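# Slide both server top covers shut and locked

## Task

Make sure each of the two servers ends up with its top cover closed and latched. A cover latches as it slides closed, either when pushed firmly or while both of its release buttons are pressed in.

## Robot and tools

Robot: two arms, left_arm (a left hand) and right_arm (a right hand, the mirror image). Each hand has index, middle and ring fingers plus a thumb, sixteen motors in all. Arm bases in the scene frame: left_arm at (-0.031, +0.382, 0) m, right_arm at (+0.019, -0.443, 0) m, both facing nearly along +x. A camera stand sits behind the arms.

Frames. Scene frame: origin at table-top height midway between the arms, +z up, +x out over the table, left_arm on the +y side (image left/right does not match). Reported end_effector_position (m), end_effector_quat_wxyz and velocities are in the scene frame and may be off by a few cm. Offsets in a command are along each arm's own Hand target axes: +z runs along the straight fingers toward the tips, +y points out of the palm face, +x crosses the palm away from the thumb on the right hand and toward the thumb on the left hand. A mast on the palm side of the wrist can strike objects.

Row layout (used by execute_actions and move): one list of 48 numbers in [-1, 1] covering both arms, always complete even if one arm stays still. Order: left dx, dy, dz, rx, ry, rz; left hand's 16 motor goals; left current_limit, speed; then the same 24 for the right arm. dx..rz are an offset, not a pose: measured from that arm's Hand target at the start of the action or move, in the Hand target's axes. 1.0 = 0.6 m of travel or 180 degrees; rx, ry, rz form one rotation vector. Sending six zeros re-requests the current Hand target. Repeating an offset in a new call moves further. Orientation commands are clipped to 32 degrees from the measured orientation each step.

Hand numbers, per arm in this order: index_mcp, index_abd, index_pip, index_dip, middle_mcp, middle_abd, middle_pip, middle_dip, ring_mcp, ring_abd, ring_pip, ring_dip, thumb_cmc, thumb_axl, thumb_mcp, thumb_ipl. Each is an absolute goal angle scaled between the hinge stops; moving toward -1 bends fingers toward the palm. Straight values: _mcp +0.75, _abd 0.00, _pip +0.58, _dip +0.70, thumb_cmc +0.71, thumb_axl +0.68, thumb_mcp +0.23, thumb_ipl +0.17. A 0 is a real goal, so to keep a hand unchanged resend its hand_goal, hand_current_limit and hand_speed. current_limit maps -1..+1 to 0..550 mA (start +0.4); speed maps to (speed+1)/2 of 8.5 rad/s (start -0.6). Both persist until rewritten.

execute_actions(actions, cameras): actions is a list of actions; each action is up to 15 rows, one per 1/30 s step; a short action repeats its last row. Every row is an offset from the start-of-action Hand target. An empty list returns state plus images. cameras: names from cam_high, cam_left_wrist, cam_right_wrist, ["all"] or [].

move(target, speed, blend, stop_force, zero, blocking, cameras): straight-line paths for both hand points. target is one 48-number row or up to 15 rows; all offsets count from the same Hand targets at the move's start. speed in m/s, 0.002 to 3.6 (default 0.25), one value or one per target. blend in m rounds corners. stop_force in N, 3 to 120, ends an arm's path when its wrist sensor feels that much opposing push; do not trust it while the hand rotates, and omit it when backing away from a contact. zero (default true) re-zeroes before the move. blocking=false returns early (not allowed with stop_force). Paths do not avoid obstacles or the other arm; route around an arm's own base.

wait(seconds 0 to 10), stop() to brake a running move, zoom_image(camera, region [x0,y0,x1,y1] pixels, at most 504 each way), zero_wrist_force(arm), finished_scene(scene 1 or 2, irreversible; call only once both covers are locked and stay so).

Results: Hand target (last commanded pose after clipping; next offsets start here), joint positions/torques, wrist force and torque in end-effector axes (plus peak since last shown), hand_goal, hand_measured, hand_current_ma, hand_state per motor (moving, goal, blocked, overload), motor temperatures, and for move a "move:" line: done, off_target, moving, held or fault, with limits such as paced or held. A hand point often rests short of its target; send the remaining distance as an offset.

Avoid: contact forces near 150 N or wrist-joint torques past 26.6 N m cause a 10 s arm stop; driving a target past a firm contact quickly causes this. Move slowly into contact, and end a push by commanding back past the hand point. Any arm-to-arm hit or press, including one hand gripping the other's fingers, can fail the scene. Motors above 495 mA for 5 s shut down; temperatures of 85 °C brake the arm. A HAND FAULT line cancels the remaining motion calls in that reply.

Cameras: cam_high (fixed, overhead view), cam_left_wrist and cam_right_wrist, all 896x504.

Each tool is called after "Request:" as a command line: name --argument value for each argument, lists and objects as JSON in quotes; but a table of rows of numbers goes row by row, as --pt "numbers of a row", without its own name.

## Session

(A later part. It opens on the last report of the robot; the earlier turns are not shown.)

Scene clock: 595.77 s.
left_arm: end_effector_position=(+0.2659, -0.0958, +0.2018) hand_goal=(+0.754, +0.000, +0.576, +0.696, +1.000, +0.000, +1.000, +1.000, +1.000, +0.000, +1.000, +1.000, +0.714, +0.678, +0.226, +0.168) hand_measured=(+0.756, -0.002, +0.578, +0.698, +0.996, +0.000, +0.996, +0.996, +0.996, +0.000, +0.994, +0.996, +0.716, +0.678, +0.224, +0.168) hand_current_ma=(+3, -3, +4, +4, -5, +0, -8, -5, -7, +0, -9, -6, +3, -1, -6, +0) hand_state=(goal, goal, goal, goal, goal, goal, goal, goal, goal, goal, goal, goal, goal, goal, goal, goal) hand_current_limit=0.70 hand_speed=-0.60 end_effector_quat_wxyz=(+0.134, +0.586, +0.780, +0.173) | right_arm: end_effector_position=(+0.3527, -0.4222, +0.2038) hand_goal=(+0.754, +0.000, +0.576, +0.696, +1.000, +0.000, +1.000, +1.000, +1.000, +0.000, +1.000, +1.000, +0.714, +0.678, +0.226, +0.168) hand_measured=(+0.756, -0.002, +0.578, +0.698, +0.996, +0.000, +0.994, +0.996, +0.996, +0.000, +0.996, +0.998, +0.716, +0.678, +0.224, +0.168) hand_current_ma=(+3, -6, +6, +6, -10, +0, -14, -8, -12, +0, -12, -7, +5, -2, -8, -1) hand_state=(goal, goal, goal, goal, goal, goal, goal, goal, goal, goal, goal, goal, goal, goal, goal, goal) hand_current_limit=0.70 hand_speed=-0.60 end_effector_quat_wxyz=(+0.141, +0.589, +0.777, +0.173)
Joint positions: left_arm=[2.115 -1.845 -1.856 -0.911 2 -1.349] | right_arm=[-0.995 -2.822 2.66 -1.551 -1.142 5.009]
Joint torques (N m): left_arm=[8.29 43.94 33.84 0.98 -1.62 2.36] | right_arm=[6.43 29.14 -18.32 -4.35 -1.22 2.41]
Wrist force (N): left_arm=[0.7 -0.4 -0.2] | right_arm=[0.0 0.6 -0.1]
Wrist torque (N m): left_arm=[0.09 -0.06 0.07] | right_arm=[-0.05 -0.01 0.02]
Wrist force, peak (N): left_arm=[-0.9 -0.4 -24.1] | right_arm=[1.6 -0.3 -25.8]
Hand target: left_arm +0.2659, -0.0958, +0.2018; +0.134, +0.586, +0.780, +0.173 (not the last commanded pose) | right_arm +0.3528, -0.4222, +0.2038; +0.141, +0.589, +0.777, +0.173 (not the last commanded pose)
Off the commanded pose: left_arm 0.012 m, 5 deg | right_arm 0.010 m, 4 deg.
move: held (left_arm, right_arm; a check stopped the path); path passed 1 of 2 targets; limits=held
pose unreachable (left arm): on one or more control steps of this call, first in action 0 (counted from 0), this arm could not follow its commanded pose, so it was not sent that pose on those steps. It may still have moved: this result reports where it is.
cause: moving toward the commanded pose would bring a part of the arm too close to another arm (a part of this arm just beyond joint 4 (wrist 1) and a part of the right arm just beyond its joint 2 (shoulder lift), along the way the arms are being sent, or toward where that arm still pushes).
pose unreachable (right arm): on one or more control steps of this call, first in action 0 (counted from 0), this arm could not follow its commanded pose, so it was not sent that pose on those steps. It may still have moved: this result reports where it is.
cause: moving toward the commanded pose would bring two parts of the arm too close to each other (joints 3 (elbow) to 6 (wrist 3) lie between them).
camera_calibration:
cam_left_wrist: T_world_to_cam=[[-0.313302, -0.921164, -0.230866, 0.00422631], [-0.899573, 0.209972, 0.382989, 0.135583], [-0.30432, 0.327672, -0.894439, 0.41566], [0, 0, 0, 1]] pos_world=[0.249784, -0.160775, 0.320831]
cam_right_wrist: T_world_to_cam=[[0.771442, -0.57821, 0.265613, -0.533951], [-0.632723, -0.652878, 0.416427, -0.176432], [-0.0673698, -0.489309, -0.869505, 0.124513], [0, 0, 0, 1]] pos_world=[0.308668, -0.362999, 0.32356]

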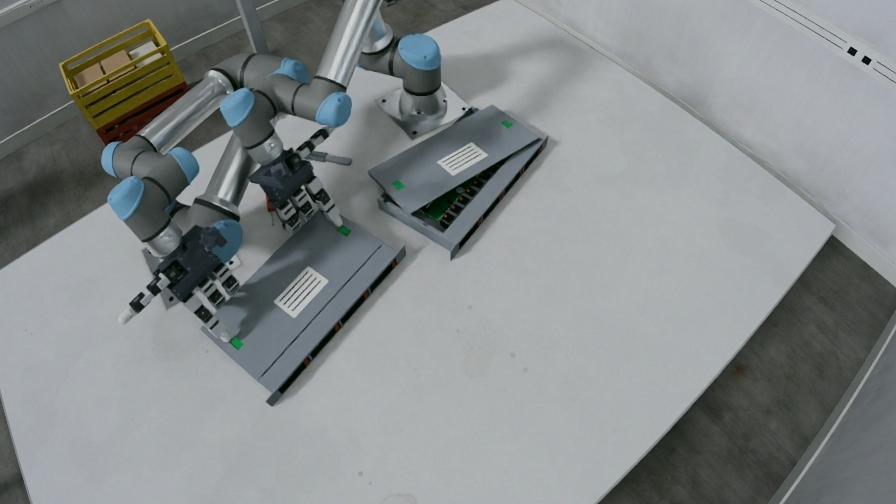

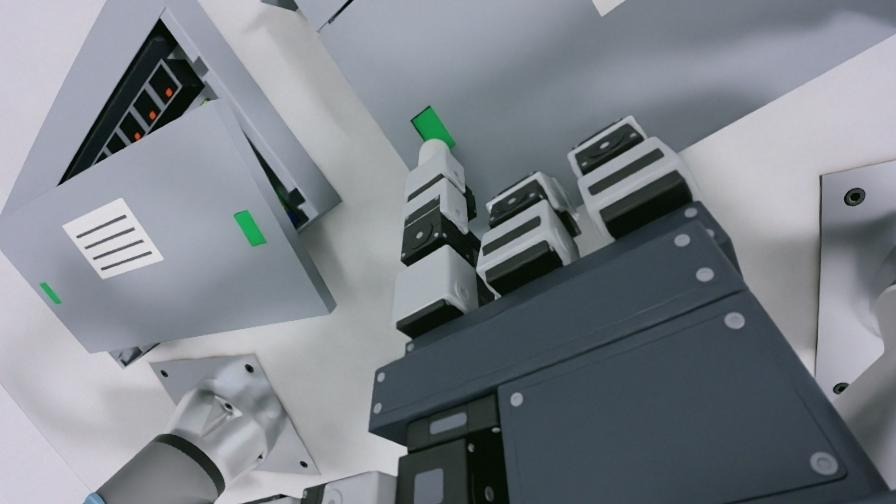

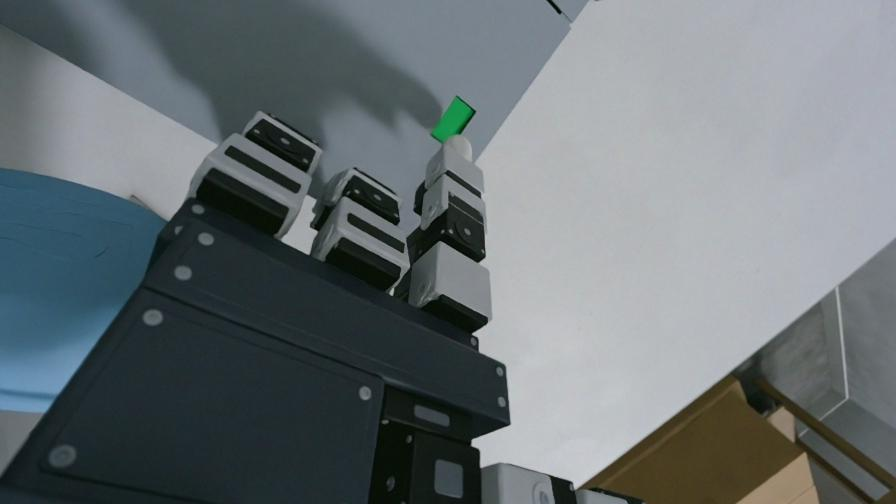

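Request:
move --pt "0.0018 0.0023 0.0198 0 0 0 0.754 0 0.576 0.696 1 0 1 1 1 0 1 1 0.714 0.678 0.226 0.168 0.7 -0.6 0.0035 0.0037 0.0228 0 0 0 0.754 0 0.576 0.696 1 0 1 1 1 0 1 1 0.714 0.678 0.226 0.168 0.7 -0.6" --pt "0.0018 0.0023 0.0432 0 0 0 0.754 0 0.576 0.696 1 0 1 1 1 0 1 1 0.714 0.678 0.226 0.168 0.7 -0.6 0.0035 0.0037 0.0462 0 0 0 0.754 0 0.576 0.696 1 0 1 1 1 0 1 1 0.714 0.678 0.226 0.168 0.7 -0.6" --speed 0.015 --stop_force 12 --cameras '["cam_left_wrist","cam_right_wrist"]'

Request:
zoom_image --camera "cam_left_wrist" --region '[270, 0, 490, 170]'

Request:
zoom_image --camera "cam_right_wrist" --region '[400, 0, 640, 170]'

Scene clock: 640.57 s.
left_arm: end_effector_position=(+0.2732, -0.0928, +0.1885) hand_goal=(+0.754, +0.000, +0.576, +0.696, +1.000, +0.000, +1.000, +1.000, +1.000, +0.000, +1.000, +1.000, +0.714, +0.678, +0.226, +0.168) hand_measured=(+0.756, -0.002, +0.578, +0.698, +1.000, +0.002, +1.000, +1.000, +1.000, +0.002, +1.000, +1.000, +0.716, +0.678, +0.224, +0.168) hand_current_ma=(+3, -3, +4, +4, +1, +3, +1, +1, +0, +3, +0, +0, +3, -1, -6, +0) hand_state=(goal, goal, goal, goal, goal, goal, goal, goal, goal, goal, goal, goal, goal, goal, goal, goal) hand_current_limit=0.70 hand_speed=-0.60 end_effector_quat_wxyz=(+0.134, +0.586, +0.780, +0.172) | right_arm: end_effector_position=(+0.3598, -0.4183, +0.1924) hand_goal=(+0.754, +0.000, +0.576, +0.696, +1.000, +0.000, +1.000, +1.000, +1.000, +0.000, +1.000, +1.000, +0.714, +0.678, +0.226, +0.168) hand_measured=(+0.756, -0.002, +0.578, +0.698, +0.998, +0.000, +1.000, +1.000, +1.000, +0.000, +1.000, +1.000, +0.716, +0.678, +0.224, +0.168) hand_current_ma=(+3, -5, +6, +6, -8, +0, +0, +0, +0, +1, +1, +1, +5, -2, -8, -1) hand_state=(goal, goal, goal, goal, goal, goal, goal, goal, goal, goal, goal, goal, goal, goal, goal, goal) hand_current_limit=0.70 hand_speed=-0.60 end_effector_quat_wxyz=(+0.141, +0.589, +0.777, +0.173)
Joint positions: left_arm=[2.129 -1.862 -1.876 -0.867 1.999 -1.333] | right_arm=[-0.906 -2.761 2.701 -1.692 -1.156 5.105]
Joint torques (N m): left_arm=[-9.55 35.28 25.44 -0.75 1.56 -2.69] | right_arm=[-6.26 9.69 -26.82 1.12 0.21 -2.4]
Wrist force (N): left_arm=[0.9 8.8 -13.5] | right_arm=[-0.5 12.9 -13.3]
Wrist torque (N m): left_arm=[1.80 -0.54 -0.23] | right_arm=[1.29 0.80 0.74]
Wrist force, peak (N): left_arm=[1.4 11.2 -21.5] | right_arm=[-0.6 18.3 -23.7]
Hand target: left_arm +0.2732, -0.0928, +0.1885; +0.134, +0.586, +0.780, +0.173 (not the last commanded pose) | right_arm +0.3598, -0.4183, +0.1924; +0.141, +0.589, +0.777, +0.173 (not the last commanded pose)
Off the commanded pose: left_arm 0.011 m, 0 deg | right_arm 0.014 m, 0 deg.
move: contact (left_arm, right_arm); path passed 1 of 2 targets
camera_calibration:
cam_left_wrist: T_world_to_cam=[[-0.313177, -0.921238, -0.230739, 0.00621524], [-0.89965, 0.209956, 0.382817, 0.146663], [-0.30422, 0.327474, -0.894545, 0.404944], [0, 0, 0, 1]] pos_world=[0.257084, -0.157676, 0.30753]
cam_right_wrist: T_world_to_cam=[[0.771513, -0.577981, 0.265905, -0.534156], [-0.632711, -0.653242, 0.415875, -0.164739], [-0.0666673, -0.489094, -0.86968, 0.116841], [0, 0, 0, 1]] pos_world=[0.315666, -0.3592, 0.31216]
Images, in order (width x height): cam_left_wrist 896x504, cam_right_wrist 896x504.

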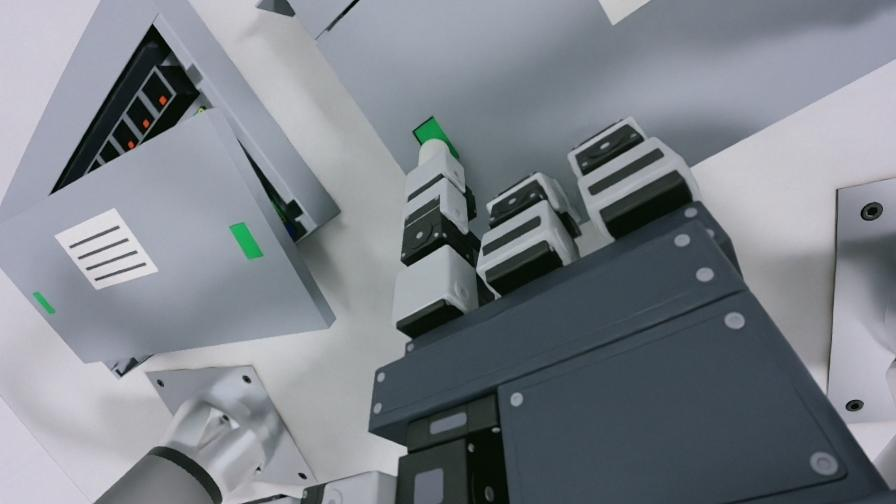

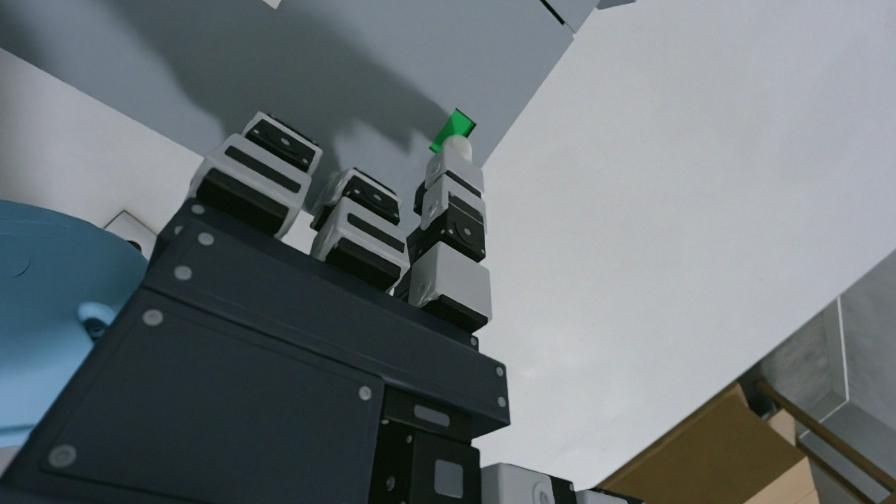

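Scaled by 2.291 from the camera's 896x504 image, which has a finer 1280x720 frame.

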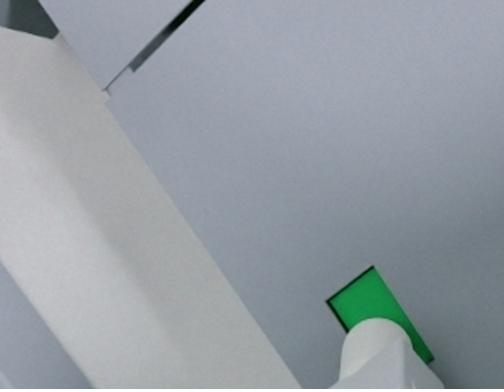

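Scaled by 2.100 from the camera's 896x504 image, which has a finer 1280x720 frame.

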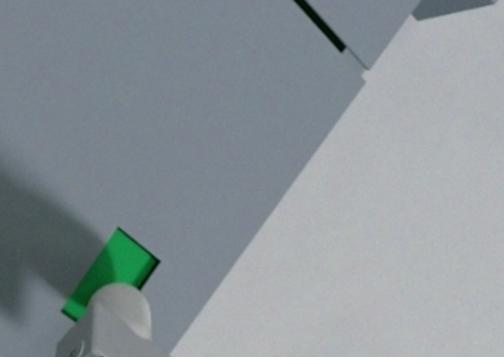

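Request:
move --target '[0,0.0107,0.0087,0,0,0,0.754,0,0.576,0.696,1,0,1,1,1,0,1,1,0.714,0.678,0.226,0.168,0.7,-0.6,0,0.0107,0.0088,0,0,0,0.754,0,0.576,0.696,1,0,1,1,1,0,1,1,0.714,0.678,0.226,0.168,0.7,-0.6]' --speed 0.01 --stop_force 30 --cameras '["cam_left_wrist","cam_right_wrist"]'

Request:
zoom_image --camera "cam_left_wrist" --region '[270, 0, 490, 170]'

Request:
zoom_image --camera "cam_right_wrist" --region '[400, 0, 640, 170]'

Scene clock: 656.83 s.
left_arm: end_effector_position=(+0.2784, -0.0913, +0.1872) hand_goal=(+0.754, +0.000, +0.576, +0.696, +1.000, +0.000, +1.000, +1.000, +1.000, +0.000, +1.000, +1.000, +0.714, +0.678, +0.226, +0.168) hand_measured=(+0.758, +0.000, +0.580, +0.700, +1.004, +0.008, +1.002, +1.002, +1.002, +0.008, +1.002, +1.000, +0.716, +0.678, +0.224, +0.168) hand_current_ma=(+9, +0, +7, +5, +5, +14, +4, +2, +3, +13, +2, +1, +3, -1, -6, +0) hand_state=(goal, goal, goal, goal, goal, goal, goal, goal, goal, goal, goal, goal, goal, goal, goal, goal) hand_current_limit=0.70 hand_speed=-0.60 end_effector_quat_wxyz=(+0.134, +0.586, +0.780, +0.172) | right_arm: end_effector_position=(+0.3647, -0.4170, +0.1912) hand_goal=(+0.754, +0.000, +0.576, +0.696, +1.000, +0.000, +1.000, +1.000, +1.000, +0.000, +1.000, +1.000, +0.714, +0.678, +0.226, +0.168) hand_measured=(+0.756, -0.002, +0.578, +0.698, +1.002, +0.000, +1.002, +1.002, +1.004, +0.000, +1.004, +1.002, +0.716, +0.678, +0.224, +0.168) hand_current_ma=(+6, -5, +5, +5, +5, -2, +5, +2, +11, -1, +9, +5, +5, -2, -8, -1) hand_state=(goal, goal, goal, goal, goal, goal, goal, goal, goal, goal, goal, goal, goal, goal, goal, goal) hand_current_limit=0.70 hand_speed=-0.60 end_effector_quat_wxyz=(+0.141, +0.589, +0.777, +0.174)
Joint positions: left_arm=[2.139 -1.864 -1.878 -0.858 1.998 -1.322] | right_arm=[-0.86 -2.715 2.71 -1.766 -1.164 5.154]
Joint torques (N m): left_arm=[0.78 16.89 8.67 -3.01 5.1 -2.64] | right_arm=[-6.12 11.97 -9.99 2.59 3.1 -2.15]
Wrist force (N): left_arm=[1.0 3.8 -48.6] | right_arm=[-0.5 10.3 -55.7]
Wrist torque (N m): left_arm=[7.09 -1.50 0.05] | right_arm=[8.19 2.83 0.50]
Wrist force, peak (N): left_arm=[1.7 0.2 -52.2] | right_arm=[-0.7 11.0 -61.4]
Hand target: left_arm +0.2784, -0.0913, +0.1873; +0.134, +0.586, +0.780, +0.172 (not the last commanded pose) | right_arm +0.3647, -0.4170, +0.1912; +0.141, +0.589, +0.777, +0.174 (not the last commanded pose)
Off the commanded pose: left_arm 0.003 m, 0 deg | right_arm 0.003 m, 0 deg.
move: contact (left_arm, right_arm)
camera_calibration:
cam_left_wrist: T_world_to_cam=[[-0.313279, -0.921267, -0.230483, 0.00889305], [-0.899616, 0.21015, 0.382791, 0.151515], [-0.304216, 0.327266, -0.894622, 0.404951], [0, 0, 0, 1]] pos_world=[0.262284, -0.156175, 0.306329]
cam_right_wrist: T_world_to_cam=[[0.771547, -0.57779, 0.266222, -0.536752], [-0.632744, -0.653571, 0.415307, -0.160349], [-0.065965, -0.488879, -0.869854, 0.116652], [0, 0, 0, 1]] pos_world=[0.320364, -0.357901, 0.31096]
Images, in order (width x height): cam_left_wrist 896x504, cam_right_wrist 896x504.

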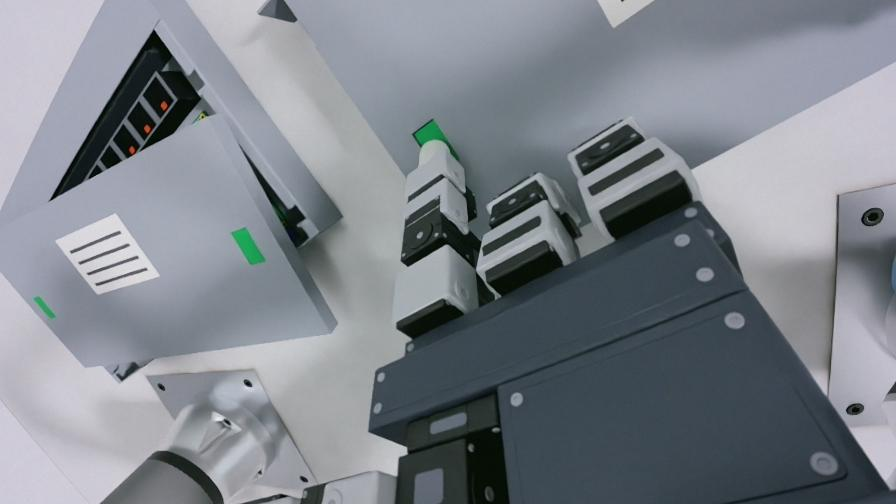

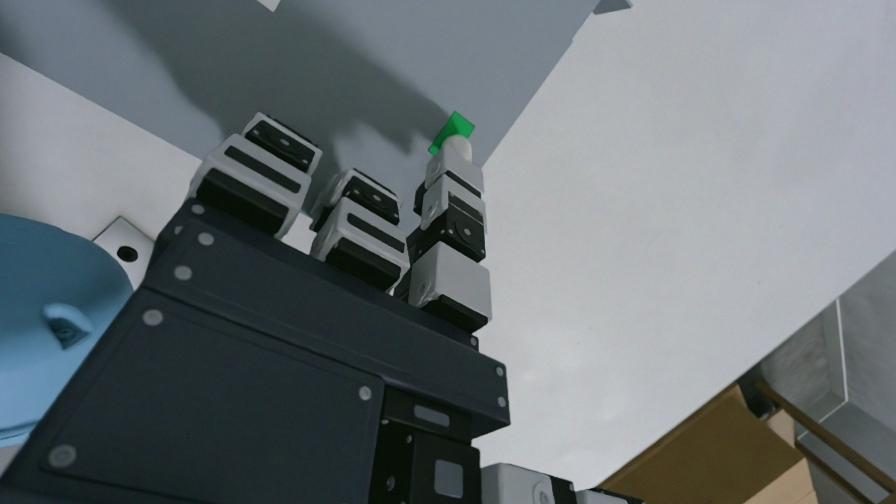

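Scaled by 2.291 from the camera's 896x504 image, which has a finer 1280x720 frame.

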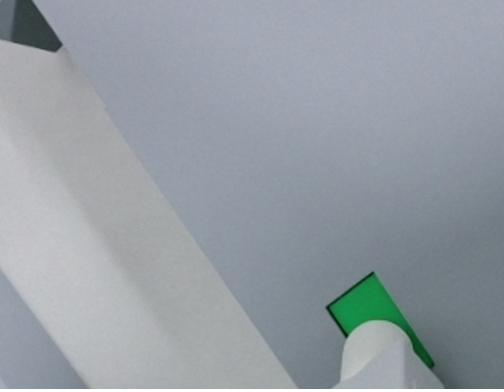

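Scaled by 2.100 from the camera's 896x504 image, which has a finer 1280x720 frame.

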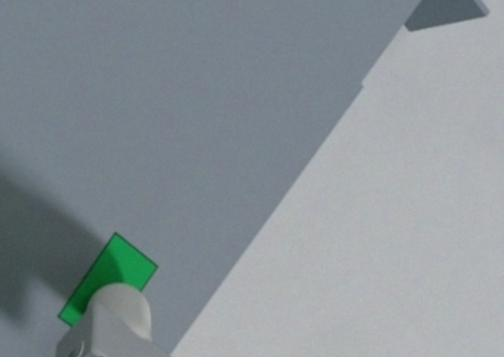

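Request:
move --pt "0 -0.005 -0.02 0 0 0 0.754 0 0.576 0.696 1 0 1 1 1 0 1 1 0.714 0.678 0.226 0.168 0.7 -0.6 0 -0.005 -0.02 0 0 0 0.754 0 0.576 0.696 1 0 1 1 1 0 1 1 0.714 0.678 0.226 0.168 0.7 -0.6" --pt "0 0 -0.08 0 0 0 0.754 0 0.576 0.696 1 0 1 1 1 0 1 1 0.714 0.678 0.226 0.168 0.7 -0.6 0 0 -0.08 0 0 0 0.754 0 0.576 0.696 1 0 1 1 1 0 1 1 0.714 0.678 0.226 0.168 0.7 -0.6" --speed '[0.03,0.1]' --blend '[0.005,0]' --cameras '["cam_left_wrist","cam_right_wrist"]'

Request:
zoom_image --camera "cam_left_wrist" --region '[270, 0, 520, 170]'

Request:
zoom_image --camera "cam_right_wrist" --region '[400, 0, 640, 170]'

Scene clock: 667.93 s.
left_arm: end_effector_position=(+0.2586, -0.0967, +0.2307) hand_goal=(+0.754, +0.000, +0.576, +0.696, +1.000, +0.000, +1.000, +1.000, +1.000, +0.000, +1.000, +1.000, +0.714, +0.678, +0.226, +0.168) hand_measured=(+0.754, -0.002, +0.576, +0.698, +1.000, -0.002, +1.000, +1.000, +0.998, -0.002, +1.000, +1.000, +0.716, +0.678, +0.224, +0.168) hand_current_ma=(+1, -4, +0, +3, +0, -3, +0, +0, -2, -2, +0, +0, +3, -1, -6, +0) hand_state=(goal, goal, goal, goal, goal, goal, goal, goal, goal, goal, goal, goal, goal, goal, goal, goal) hand_current_limit=0.70 hand_speed=-0.60 end_effector_quat_wxyz=(+0.134, +0.586, +0.780, +0.172) | right_arm: end_effector_position=(+0.3444, -0.4219, +0.2344) hand_goal=(+0.754, +0.000, +0.576, +0.696, +1.000, +0.000, +1.000, +1.000, +1.000, +0.000, +1.000, +1.000, +0.714, +0.678, +0.226, +0.168) hand_measured=(+0.756, -0.002, +0.578, +0.698, +0.998, +0.002, +1.000, +1.000, +1.000, +0.004, +1.000, +1.000, +0.716, +0.678, +0.224, +0.168) hand_current_ma=(+6, -4, +5, +5, -4, +5, +0, +0, +0, +7, +0, +0, +5, -2, -8, -1) hand_state=(goal, goal, goal, goal, goal, goal, goal, goal, goal, goal, goal, goal, goal, goal, goal, goal) hand_current_limit=0.70 hand_speed=-0.60 end_effector_quat_wxyz=(+0.141, +0.589, +0.777, +0.173)
Joint positions: left_arm=[2.102 -1.807 -1.819 -0.99 2.001 -1.362] | right_arm=[-1.095 -2.866 2.566 -1.366 -1.129 4.899]
Joint torques (N m): left_arm=[-7.52 43.42 33.39 1.21 2.97 -2.8] | right_arm=[-5.53 10.61 -34.91 -0.86 2.6 -1.97]
Wrist force (N): left_arm=[0.5 -0.6 -0.2] | right_arm=[-0.2 0.5 -0.3]
Wrist torque (N m): left_arm=[0.07 -0.03 0.20] | right_arm=[-0.06 0.02 0.09]
Wrist force, peak (N): left_arm=[1.0 4.0 -49.2] | right_arm=[-0.4 10.4 -56.0]
Hand target: left_arm +0.2586, -0.0967, +0.2307; +0.134, +0.586, +0.780, +0.172 | right_arm +0.3443, -0.4219, +0.2344; +0.141, +0.589, +0.777, +0.174
Off the commanded pose: left_arm 0.000 m, 0 deg | right_arm 0.000 m, 0 deg.
move: done
camera_calibration:
cam_left_wrist: T_world_to_cam=[[-0.313279, -0.921267, -0.230483, 0.00771823], [-0.899616, 0.21015, 0.382791, 0.118224], [-0.304216, 0.327266, -0.894622, 0.439521], [0, 0, 0, 1]] pos_world=[0.242484, -0.161575, 0.349729]
cam_right_wrist: T_world_to_cam=[[0.771544, -0.577885, 0.266026, -0.53554], [-0.632695, -0.653323, 0.415773, -0.194299], [-0.0664681, -0.4891, -0.869691, 0.150522], [0, 0, 0, 1]] pos_world=[0.300265, -0.3628, 0.35416]
Images, in order (width x height): cam_left_wrist 896x504, cam_right_wrist 896x504.

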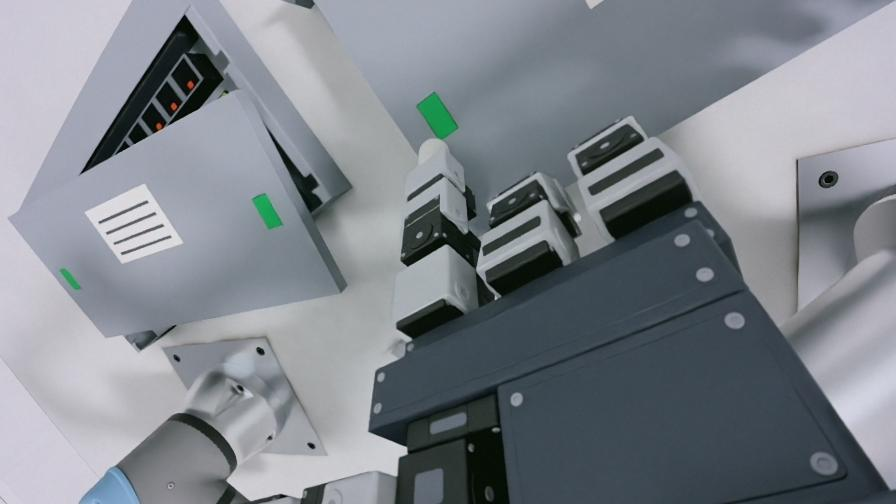

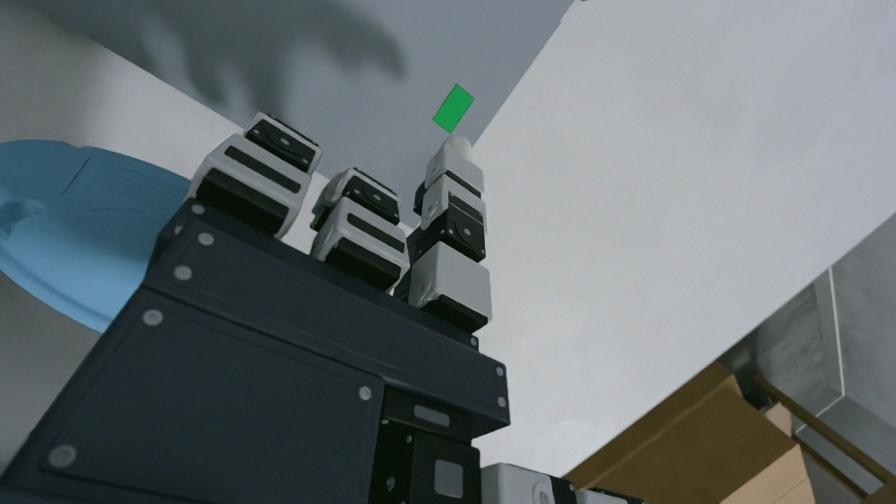

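Scaled by 2.016 from the camera's 896x504 image, which has a finer 1280x720 frame.

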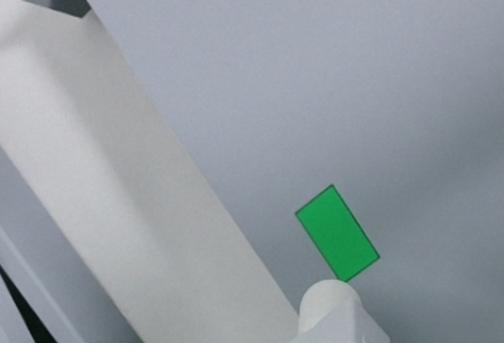

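Scaled by 2.100 from the camera's 896x504 image, which has a finer 1280x720 frame.

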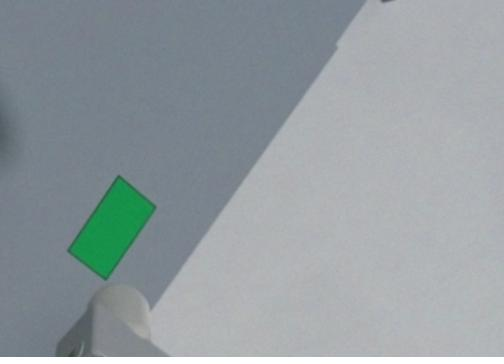

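Request:
move --pt "-0.001 0.064 -0.1355 0 0 0 0.754 0 0.576 0.696 1 0 1 1 1 0 1 1 0.714 0.678 0.226 0.168 0.4 -0.6 0 0 0 0 0 0 0.754 0 0.576 0.696 1 0 1 1 1 0 1 1 0.714 0.678 0.226 0.168 0.4 -0.6" --pt "0.2827 0.5168 0.0775 0.0475 0.066 -0.29 0.754 0 0.576 0.696 1 0 1 1 1 0 1 1 0.714 0.678 0.226 0.168 0.4 -0.6 0 0 0 0 0 0 0.754 0 0.576 0.696 1 0 1 1 1 0 1 1 0.714 0.678 0.226 0.168 0.4 -0.6" --pt "0.9287 0.4897 0.1892 0.095 0.1321 -0.5827 0.754 0 0.576 0.696 1 0 1 1 1 0 1 1 0.714 0.678 0.226 0.168 0.4 -0.6 0 0 0 0 0 0 0.754 0 0.576 0.696 1 0 1 1 1 0 1 1 0.714 0.678 0.226 0.168 0.4 -0.6" --speed 0.3 --blend '[0.04,0.08,0]'

Request:
move --pt "0 0 0 0 0 0 0.754 0 0.576 0.696 1 0 1 1 1 0 1 1 0.714 0.678 0.226 0.168 0.4 -0.6 -0.0015 0.0435 -0.0901 0 0 0 0.754 0 0.576 0.696 1 0 1 1 1 0 1 1 0.714 0.678 0.226 0.168 0.4 -0.6" --pt "0 0 0 0 0 0 0.754 0 0.576 0.696 1 0 1 1 1 0 1 1 0.714 0.678 0.226 0.168 0.4 -0.6 0.1387 0.2645 0.0409 0.1017 0.1264 -0.536 0.754 0 0.576 0.696 1 0 1 1 1 0 1 1 0.714 0.678 0.226 0.168 0.4 -0.6" --speed 0.3 --blend '[0.04,0]'

Request:
move --target '[0,0,0,0,0,0,0.754,0,0.576,0.696,1,0,1,1,1,0,1,1,0.714,0.678,0.226,0.168,0.4,-0.6,-0.1302,0.4225,0.0667,0.0365,-0.0176,-0.5635,0.754,0,0.576,0.696,1,0,1,1,1,0,1,1,0.714,0.678,0.226,0.168,0.4,-0.6]' --speed 0.3 --cameras '["all"]'

Scene clock: 758.17 s.
left_arm: end_effector_position=(+0.4066, +0.5257, +0.2493) hand_goal=(+0.754, +0.000, +0.576, +0.696, +1.000, +0.000, +1.000, +1.000, +1.000, +0.000, +1.000, +1.000, +0.714, +0.678, +0.226, +0.168) hand_measured=(+0.754, -0.002, +0.576, +0.698, +0.996, -0.002, +1.000, +1.000, +0.996, -0.002, +1.000, +1.000, +0.716, +0.678, +0.224, +0.168) hand_current_ma=(+0, -3, +0, +3, -6, -3, +0, +0, -8, -2, +0, +0, +2, -1, -6, +0) hand_state=(goal, goal, goal, goal, goal, goal, goal, goal, goal, goal, goal, goal, goal, goal, goal, goal) hand_current_limit=0.40 hand_speed=-0.60 end_effector_quat_wxyz=(+0.000, -0.284, +0.959, +0.000) | right_arm: end_effector_position=(+0.3444, -0.4219, +0.2344) hand_goal=(+0.754, +0.000, +0.576, +0.696, +1.000, +0.000, +1.000, +1.000, +1.000, +0.000, +1.000, +1.000, +0.714, +0.678, +0.226, +0.168) hand_measured=(+0.756, -0.002, +0.578, +0.698, +0.998, +0.002, +1.000, +1.000, +1.000, +0.004, +1.000, +1.000, +0.716, +0.678, +0.224, +0.168) hand_current_ma=(+6, -4, +5, +5, -4, +5, +0, +0, +0, +7, +0, +0, +5, -2, -8, -1) hand_state=(goal, goal, goal, goal, goal, goal, goal, goal, goal, goal, goal, goal, goal, goal, goal, goal) hand_current_limit=0.40 hand_speed=-0.60 end_effector_quat_wxyz=(+0.141, +0.589, +0.777, +0.173)
Joint positions: left_arm=[3.636 -1.608 -1.813 -1.292 1.57 -1.714] | right_arm=[-1.095 -2.866 2.566 -1.366 -1.129 4.899]
Joint torques (N m): left_arm=[7.04 19.75 36.5 1.36 -2.71 2.37] | right_arm=[-5.88 10.88 -35.23 -0.67 2.52 -1.81]
Wrist force (N): left_arm=[0.0 0.0 0.3] | right_arm=[0.1 0.4 -0.3]
Wrist torque (N m): left_arm=[-0.04 0.05 -0.02] | right_arm=[-0.06 0.00 0.11]
Wrist force, peak (N): left_arm=[0.3 -1.8 -0.9] | right_arm=[0.1 0.6 -0.6]
Hand target: left_arm +0.4066, +0.5258, +0.2493; +0.000, -0.284, +0.959, +0.000 | right_arm +0.3444, -0.4219, +0.2344; +0.141, +0.589, +0.777, +0.173
Off the commanded pose: left_arm 0.000 m, 0 deg | right_arm 0.000 m, 0 deg.
move: done; blend cut to 0 m at target 1

Scene clock: 758.83 s.
left_arm: end_effector_position=(+0.4066, +0.5258, +0.2493) hand_goal=(+0.754, +0.000, +0.576, +0.696, +1.000, +0.000, +1.000, +1.000, +1.000, +0.000, +1.000, +1.000, +0.714, +0.678, +0.226, +0.168) hand_measured=(+0.754, -0.002, +0.576, +0.698, +0.996, -0.002, +1.000, +1.000, +0.996, -0.002, +1.000, +1.000, +0.716, +0.678, +0.224, +0.168) hand_current_ma=(+0, -3, +0, +3, -6, -3, +0, +0, -8, -2, +0, +0, +2, -1, -6, +0) hand_state=(goal, goal, goal, goal, goal, goal, goal, goal, goal, goal, goal, goal, goal, goal, goal, goal) hand_current_limit=0.40 hand_speed=-0.60 end_effector_quat_wxyz=(+0.000, -0.284, +0.959, +0.000) | right_arm: end_effector_position=(+0.3444, -0.4219, +0.2372) hand_goal=(+0.754, +0.000, +0.576, +0.696, +1.000, +0.000, +1.000, +1.000, +1.000, +0.000, +1.000, +1.000, +0.714, +0.678, +0.226, +0.168) hand_measured=(+0.756, -0.002, +0.578, +0.698, +0.998, +0.002, +1.000, +1.000, +1.000, +0.004, +1.000, +1.000, +0.716, +0.678, +0.224, +0.168) hand_current_ma=(+6, -4, +5, +5, -4, +5, +0, +0, +0, +7, +0, +0, +5, -2, -8, -1) hand_state=(goal, goal, goal, goal, goal, goal, goal, goal, goal, goal, goal, goal, goal, goal, goal, goal) hand_current_limit=0.40 hand_speed=-0.60 end_effector_quat_wxyz=(+0.141, +0.589, +0.777, +0.173)
Joint positions: left_arm=[3.637 -1.609 -1.813 -1.292 1.57 -1.714] | right_arm=[-1.095 -2.862 2.559 -1.363 -1.129 4.899]
Joint torques (N m): left_arm=[8.37 18.17 35.17 1.07 -2.59 2.42] | right_arm=[-5.92 10.76 -15.28 -4.39 1.67 -1.85]
Wrist force (N): left_arm=[0.1 0.0 0.4] | right_arm=[0.0 0.7 -0.4]
Wrist torque (N m): left_arm=[-0.05 0.04 -0.01] | right_arm=[-0.02 0.01 0.11]
Wrist force, peak (N): left_arm=[-0.1 -0.4 0.3] | right_arm=[-0.4 2.4 -3.6]
Hand target: left_arm +0.4066, +0.5258, +0.2493; +0.000, -0.284, +0.959, +0.000 | right_arm +0.3444, -0.4219, +0.2371; +0.141, +0.589, +0.777, +0.173 (not the last commanded pose)
Off the commanded pose: left_arm 0.000 m, 0 deg | right_arm 0.180 m, 101 deg.
move: held (right_arm; a check stopped the path); path passed 0 of 2 targets; blend cut to 0.03 m at target 1; limits=held
pose unreachable (right arm): on one or more control steps of this call, first in action 0 (counted from 0), this arm could not follow its commanded pose, so it was not sent that pose on those steps. It may still have moved: this result reports where it is.
cause: moving toward the commanded pose would bring two parts of the arm too close to each other (joints 3 (elbow) to 6 (wrist 3) lie between them).

Scene clock: 762.47 s.
left_arm: end_effector_position=(+0.4066, +0.5258, +0.2493) hand_goal=(+0.754, +0.000, +0.576, +0.696, +1.000, +0.000, +1.000, +1.000, +1.000, +0.000, +1.000, +1.000, +0.714, +0.678, +0.226, +0.168) hand_measured=(+0.754, -0.002, +0.576, +0.698, +0.996, -0.002, +1.000, +1.000, +0.996, -0.002, +1.000, +1.000, +0.716, +0.678, +0.224, +0.168) hand_current_ma=(+0, -3, +0, +3, -6, -3, +0, +0, -8, -2, +0, +0, +2, -1, -6, +0) hand_state=(goal, goal, goal, goal, goal, goal, goal, goal, goal, goal, goal, goal, goal, goal, goal, goal) hand_current_limit=0.40 hand_speed=-0.60 end_effector_quat_wxyz=(+0.000, -0.284, +0.959, +0.000) | right_arm: end_effector_position=(+0.6017, -0.4304, +0.3126) hand_goal=(+0.754, +0.000, +0.576, +0.696, +1.000, +0.000, +1.000, +1.000, +1.000, +0.000, +1.000, +1.000, +0.714, +0.678, +0.226, +0.168) hand_measured=(+0.754, -0.002, +0.578, +0.698, +0.996, +0.002, +1.000, +1.000, +0.996, +0.002, +1.000, +1.000, +0.716, +0.678, +0.224, +0.168) hand_current_ma=(-1, -4, +5, +5, -9, +2, +0, +0, -11, +3, +0, +0, +2, -2, -8, -1) hand_state=(goal, goal, goal, goal, goal, goal, goal, goal, goal, goal, goal, goal, goal, goal, goal, goal) hand_current_limit=0.40 hand_speed=-0.60 end_effector_quat_wxyz=(+0.213, -0.218, +0.951, -0.053)
Joint positions: left_arm=[3.637 -1.609 -1.813 -1.292 1.57 -1.714] | right_arm=[-0.375 -1.534 1.79 -2.238 -1.406 3.885]
Joint torques (N m): left_arm=[7.93 17.99 34.91 1.14 -2.38 2.33] | right_arm=[5.84 -19.95 -35.81 -1.32 -1.66 -1.88]
Wrist force (N): left_arm=[0.3 -0.1 0.3] | right_arm=[-0.1 -0.1 0.3]
Wrist torque (N m): left_arm=[-0.05 0.01 0.00] | right_arm=[-0.05 -0.03 0.03]
Wrist force, peak (N): left_arm=[0.4 0.0 0.4] | right_arm=[-0.8 -0.5 0.4]
Hand target: left_arm +0.4066, +0.5258, +0.2493; +0.000, -0.284, +0.959, +0.000 | right_arm +0.6017, -0.4304, +0.3127; +0.213, -0.218, +0.951, -0.053
Off the commanded pose: left_arm 0.000 m, 0 deg | right_arm 0.000 m, 0 deg.
move: done
camera_calibration:
cam_left_wrist: T_world_to_cam=[[0.997126, -0.0722605, 0.0227484, -0.410487], [-0.0677927, -0.717102, 0.693663, 0.185241], [-0.0338115, -0.693212, -0.71994, 0.680508], [0, 0, 0, 1]] pos_world=[0.444874, 0.574911, 0.370768]
cam_right_wrist: T_world_to_cam=[[0.385307, 0.911516, 0.143798, 0.151949], [0.283986, -0.265396, 0.921367, -0.612308], [0.878004, -0.314172, -0.361116, -0.420471], [0, 0, 0, 1]] pos_world=[0.484515, -0.433108, 0.390472]

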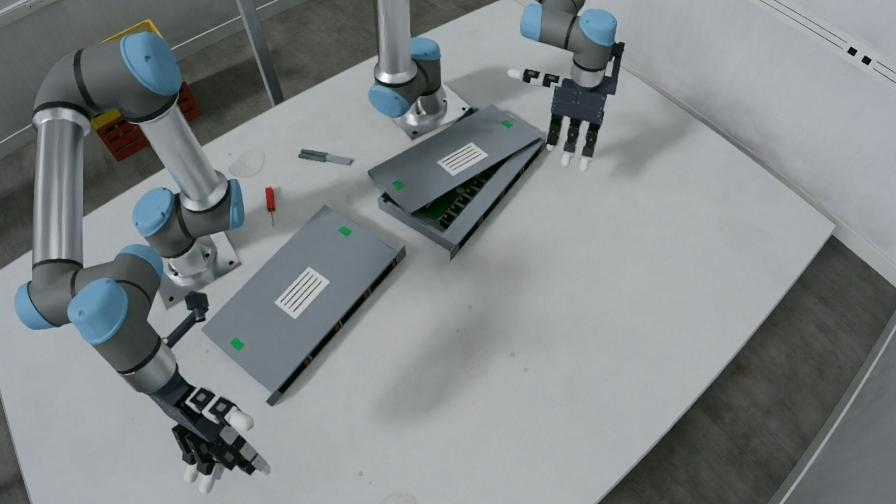

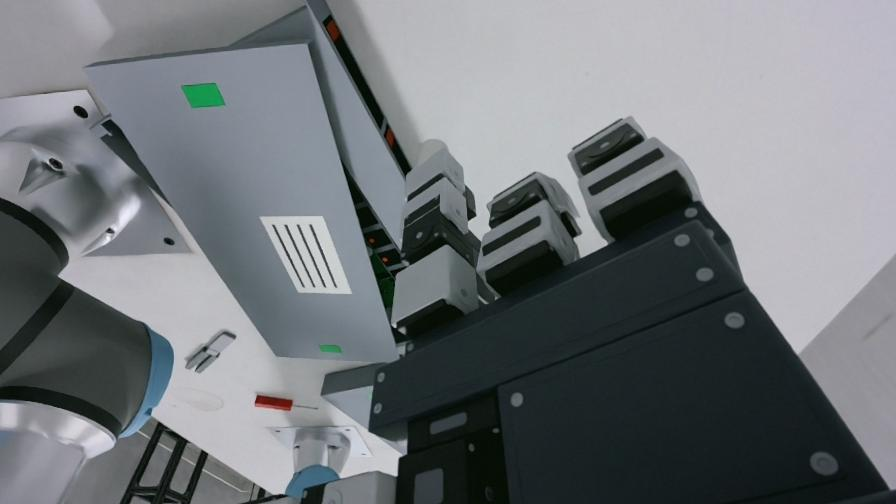

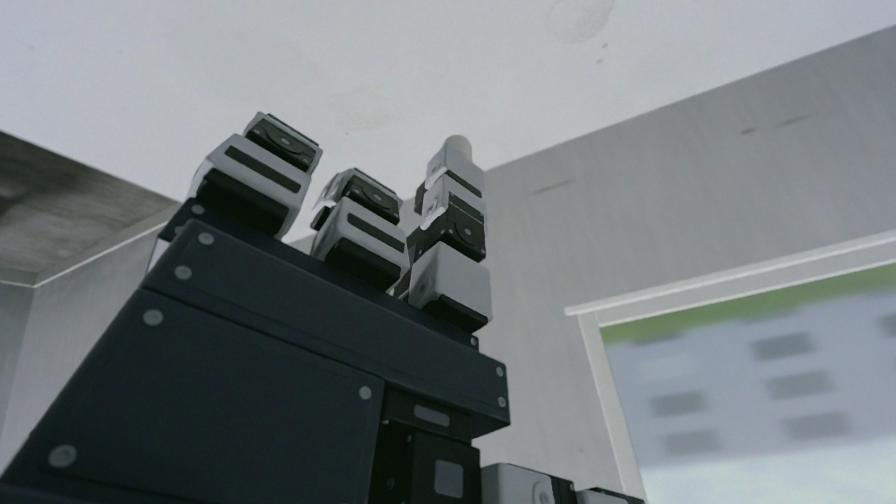

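Request:
zoom_image --camera "cam_left_wrist" --region '[60, 0, 440, 214]'

Request:
zoom_image --camera "cam_left_wrist" --region '[60, 40, 200, 220]'

Request:
zoom_image --camera "cam_high" --region '[360, 90, 560, 270]'

Scaled by 1.326 from the camera's 896x504 image, which has a finer 1280x720 frame.

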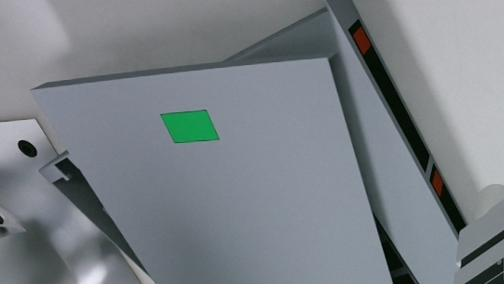

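Scaled by 2.800 from the camera's 896x504 image, which has a finer 1280x720 frame.

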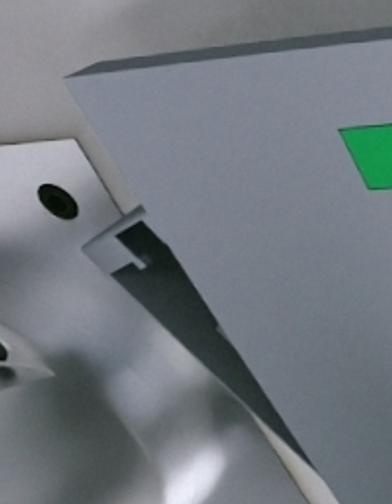

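Scaled by 2.520 from the camera's 896x504 image, which has a finer 1280x720 frame.

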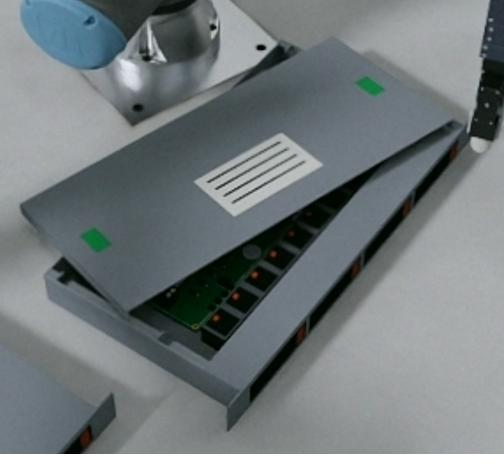

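Request:
move --target '[0,0,0,0,0,0,0.754,0,0.576,0.696,1,0,1,1,1,0,1,1,0.714,0.678,0.226,0.168,0.4,-0.6,-0.0315,0.7078,-0.0413,-0.1192,0.02,-0.5468,0.754,0,0.576,0.696,1,0,1,1,1,0,1,1,0.714,0.678,0.226,0.168,0.4,-0.6]' --speed 0.3 --cameras '["all"]'

Request:
zoom_image --camera "cam_right_wrist" --region '[480, 0, 896, 400]'

Request:
zoom_image --camera "cam_right_wrist" --region '[480, 50, 680, 250]'

Scene clock: 862.67 s.
left_arm: end_effector_position=(+0.4066, +0.5258, +0.2493) hand_goal=(+0.754, +0.000, +0.576, +0.696, +1.000, +0.000, +1.000, +1.000, +1.000, +0.000, +1.000, +1.000, +0.714, +0.678, +0.226, +0.168) hand_measured=(+0.754, -0.002, +0.576, +0.698, +0.996, -0.002, +1.000, +1.000, +0.996, -0.002, +1.000, +1.000, +0.716, +0.678, +0.224, +0.168) hand_current_ma=(+0, -3, +0, +3, -6, -3, +0, +0, -8, -2, +0, +0, +2, -1, -6, +0) hand_state=(goal, goal, goal, goal, goal, goal, goal, goal, goal, goal, goal, goal, goal, goal, goal, goal) hand_current_limit=0.40 hand_speed=-0.60 end_effector_quat_wxyz=(+0.000, -0.284, +0.959, +0.000) | right_arm: end_effector_position=(+0.4400, -0.0401, +0.2603) hand_goal=(+0.754, +0.000, +0.576, +0.696, +1.000, +0.000, +1.000, +1.000, +1.000, +0.000, +1.000, +1.000, +0.714, +0.678, +0.226, +0.168) hand_measured=(+0.752, -0.002, +0.578, +0.698, +0.996, +0.002, +1.000, +1.000, +0.996, +0.002, +1.000, +1.000, +0.714, +0.678, +0.224, +0.168) hand_current_ma=(-2, -4, +4, +5, -11, +2, +0, +0, -13, +3, +0, +0, +1, -2, -8, -1) hand_state=(goal, goal, goal, goal, goal, goal, goal, goal, goal, goal, goal, goal, goal, goal, goal, goal) hand_current_limit=0.40 hand_speed=-0.60 end_effector_quat_wxyz=(-0.034, +0.888, -0.457, +0.044)
Joint positions: left_arm=[3.637 -1.609 -1.813 -1.292 1.57 -1.714] | right_arm=[0.559 -1.226 1.418 -1.867 -1.607 3.042]
Joint torques (N m): left_arm=[8.34 19.41 35.69 1.04 -2.49 2.2] | right_arm=[7.23 -31.04 -35.09 -0.71 -2.01 -1.72]
Wrist force (N): left_arm=[0.2 0.0 0.3] | right_arm=[0.0 -0.3 0.2]
Wrist torque (N m): left_arm=[-0.03 0.03 -0.01] | right_arm=[-0.09 0.03 0.09]
Wrist force, peak (N): left_arm=[0.5 0.2 0.5] | right_arm=[-1.1 -0.6 0.3]
Hand target: left_arm +0.4066, +0.5258, +0.2493; +0.000, -0.284, +0.959, +0.000 | right_arm +0.4400, -0.0400, +0.2603; -0.034, +0.888, -0.457, +0.044
Off the commanded pose: left_arm 0.000 m, 0 deg | right_arm 0.000 m, 0 deg.
move: done
camera_calibration:
cam_left_wrist: T_world_to_cam=[[0.997126, -0.0722605, 0.0227484, -0.410487], [-0.0677927, -0.717102, 0.693663, 0.185241], [-0.0338115, -0.693212, -0.71994, 0.680508], [0, 0, 0, 1]] pos_world=[0.444874, 0.574911, 0.370768]
cam_right_wrist: T_world_to_cam=[[-0.959076, 0.253041, -0.12706, 0.501555], [0.0796986, 0.671841, 0.736395, -0.238942], [0.271702, 0.696132, -0.664513, 0.211409], [0, 0, 0, 1]] pos_world=[0.442632, -0.113552, 0.380167]

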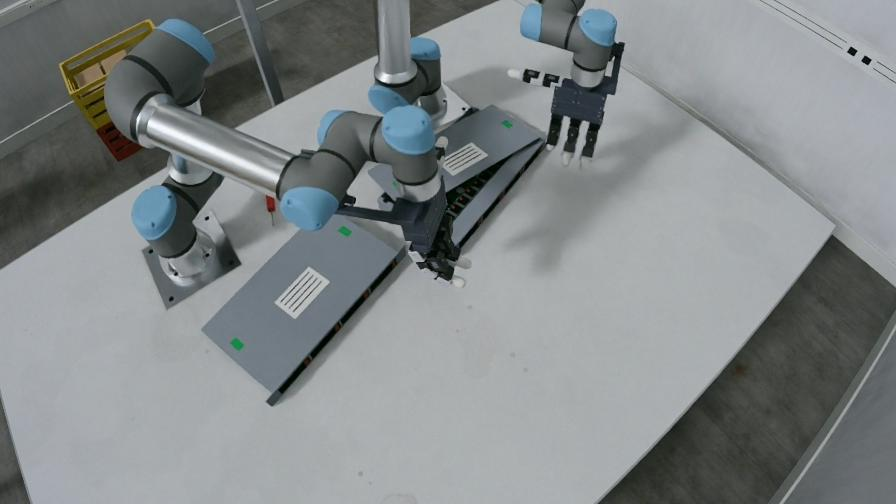

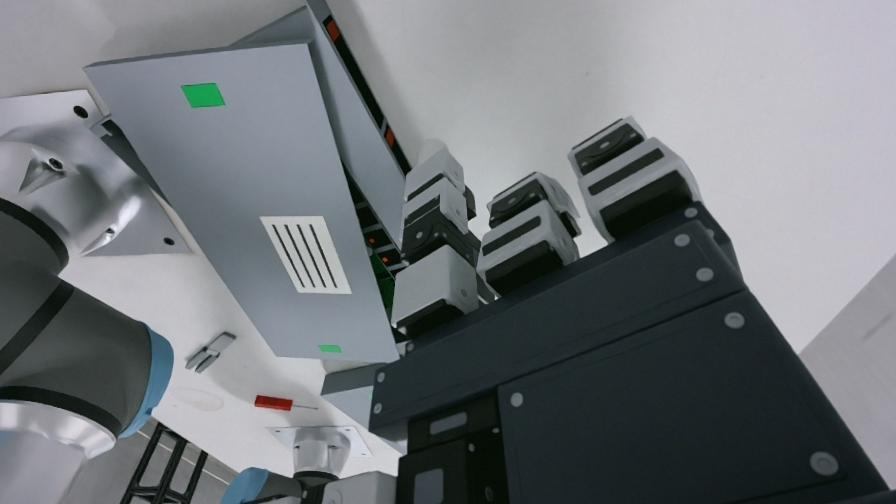

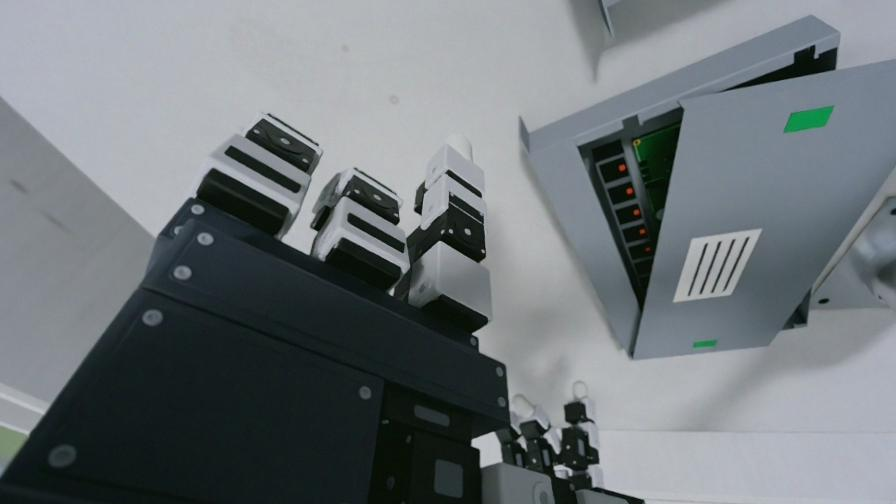

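Scaled by 1.212 from the camera's 896x504 image, which has a finer 1280x720 frame.

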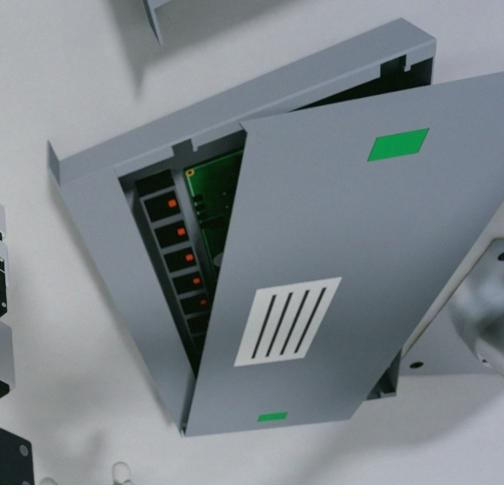

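Scaled by 2.520 from the camera's 896x504 image, which has a finer 1280x720 frame.

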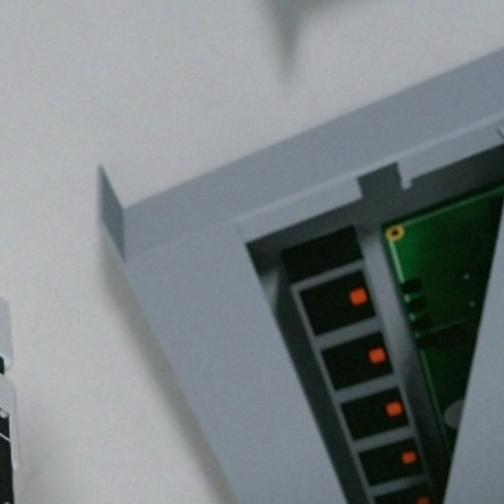

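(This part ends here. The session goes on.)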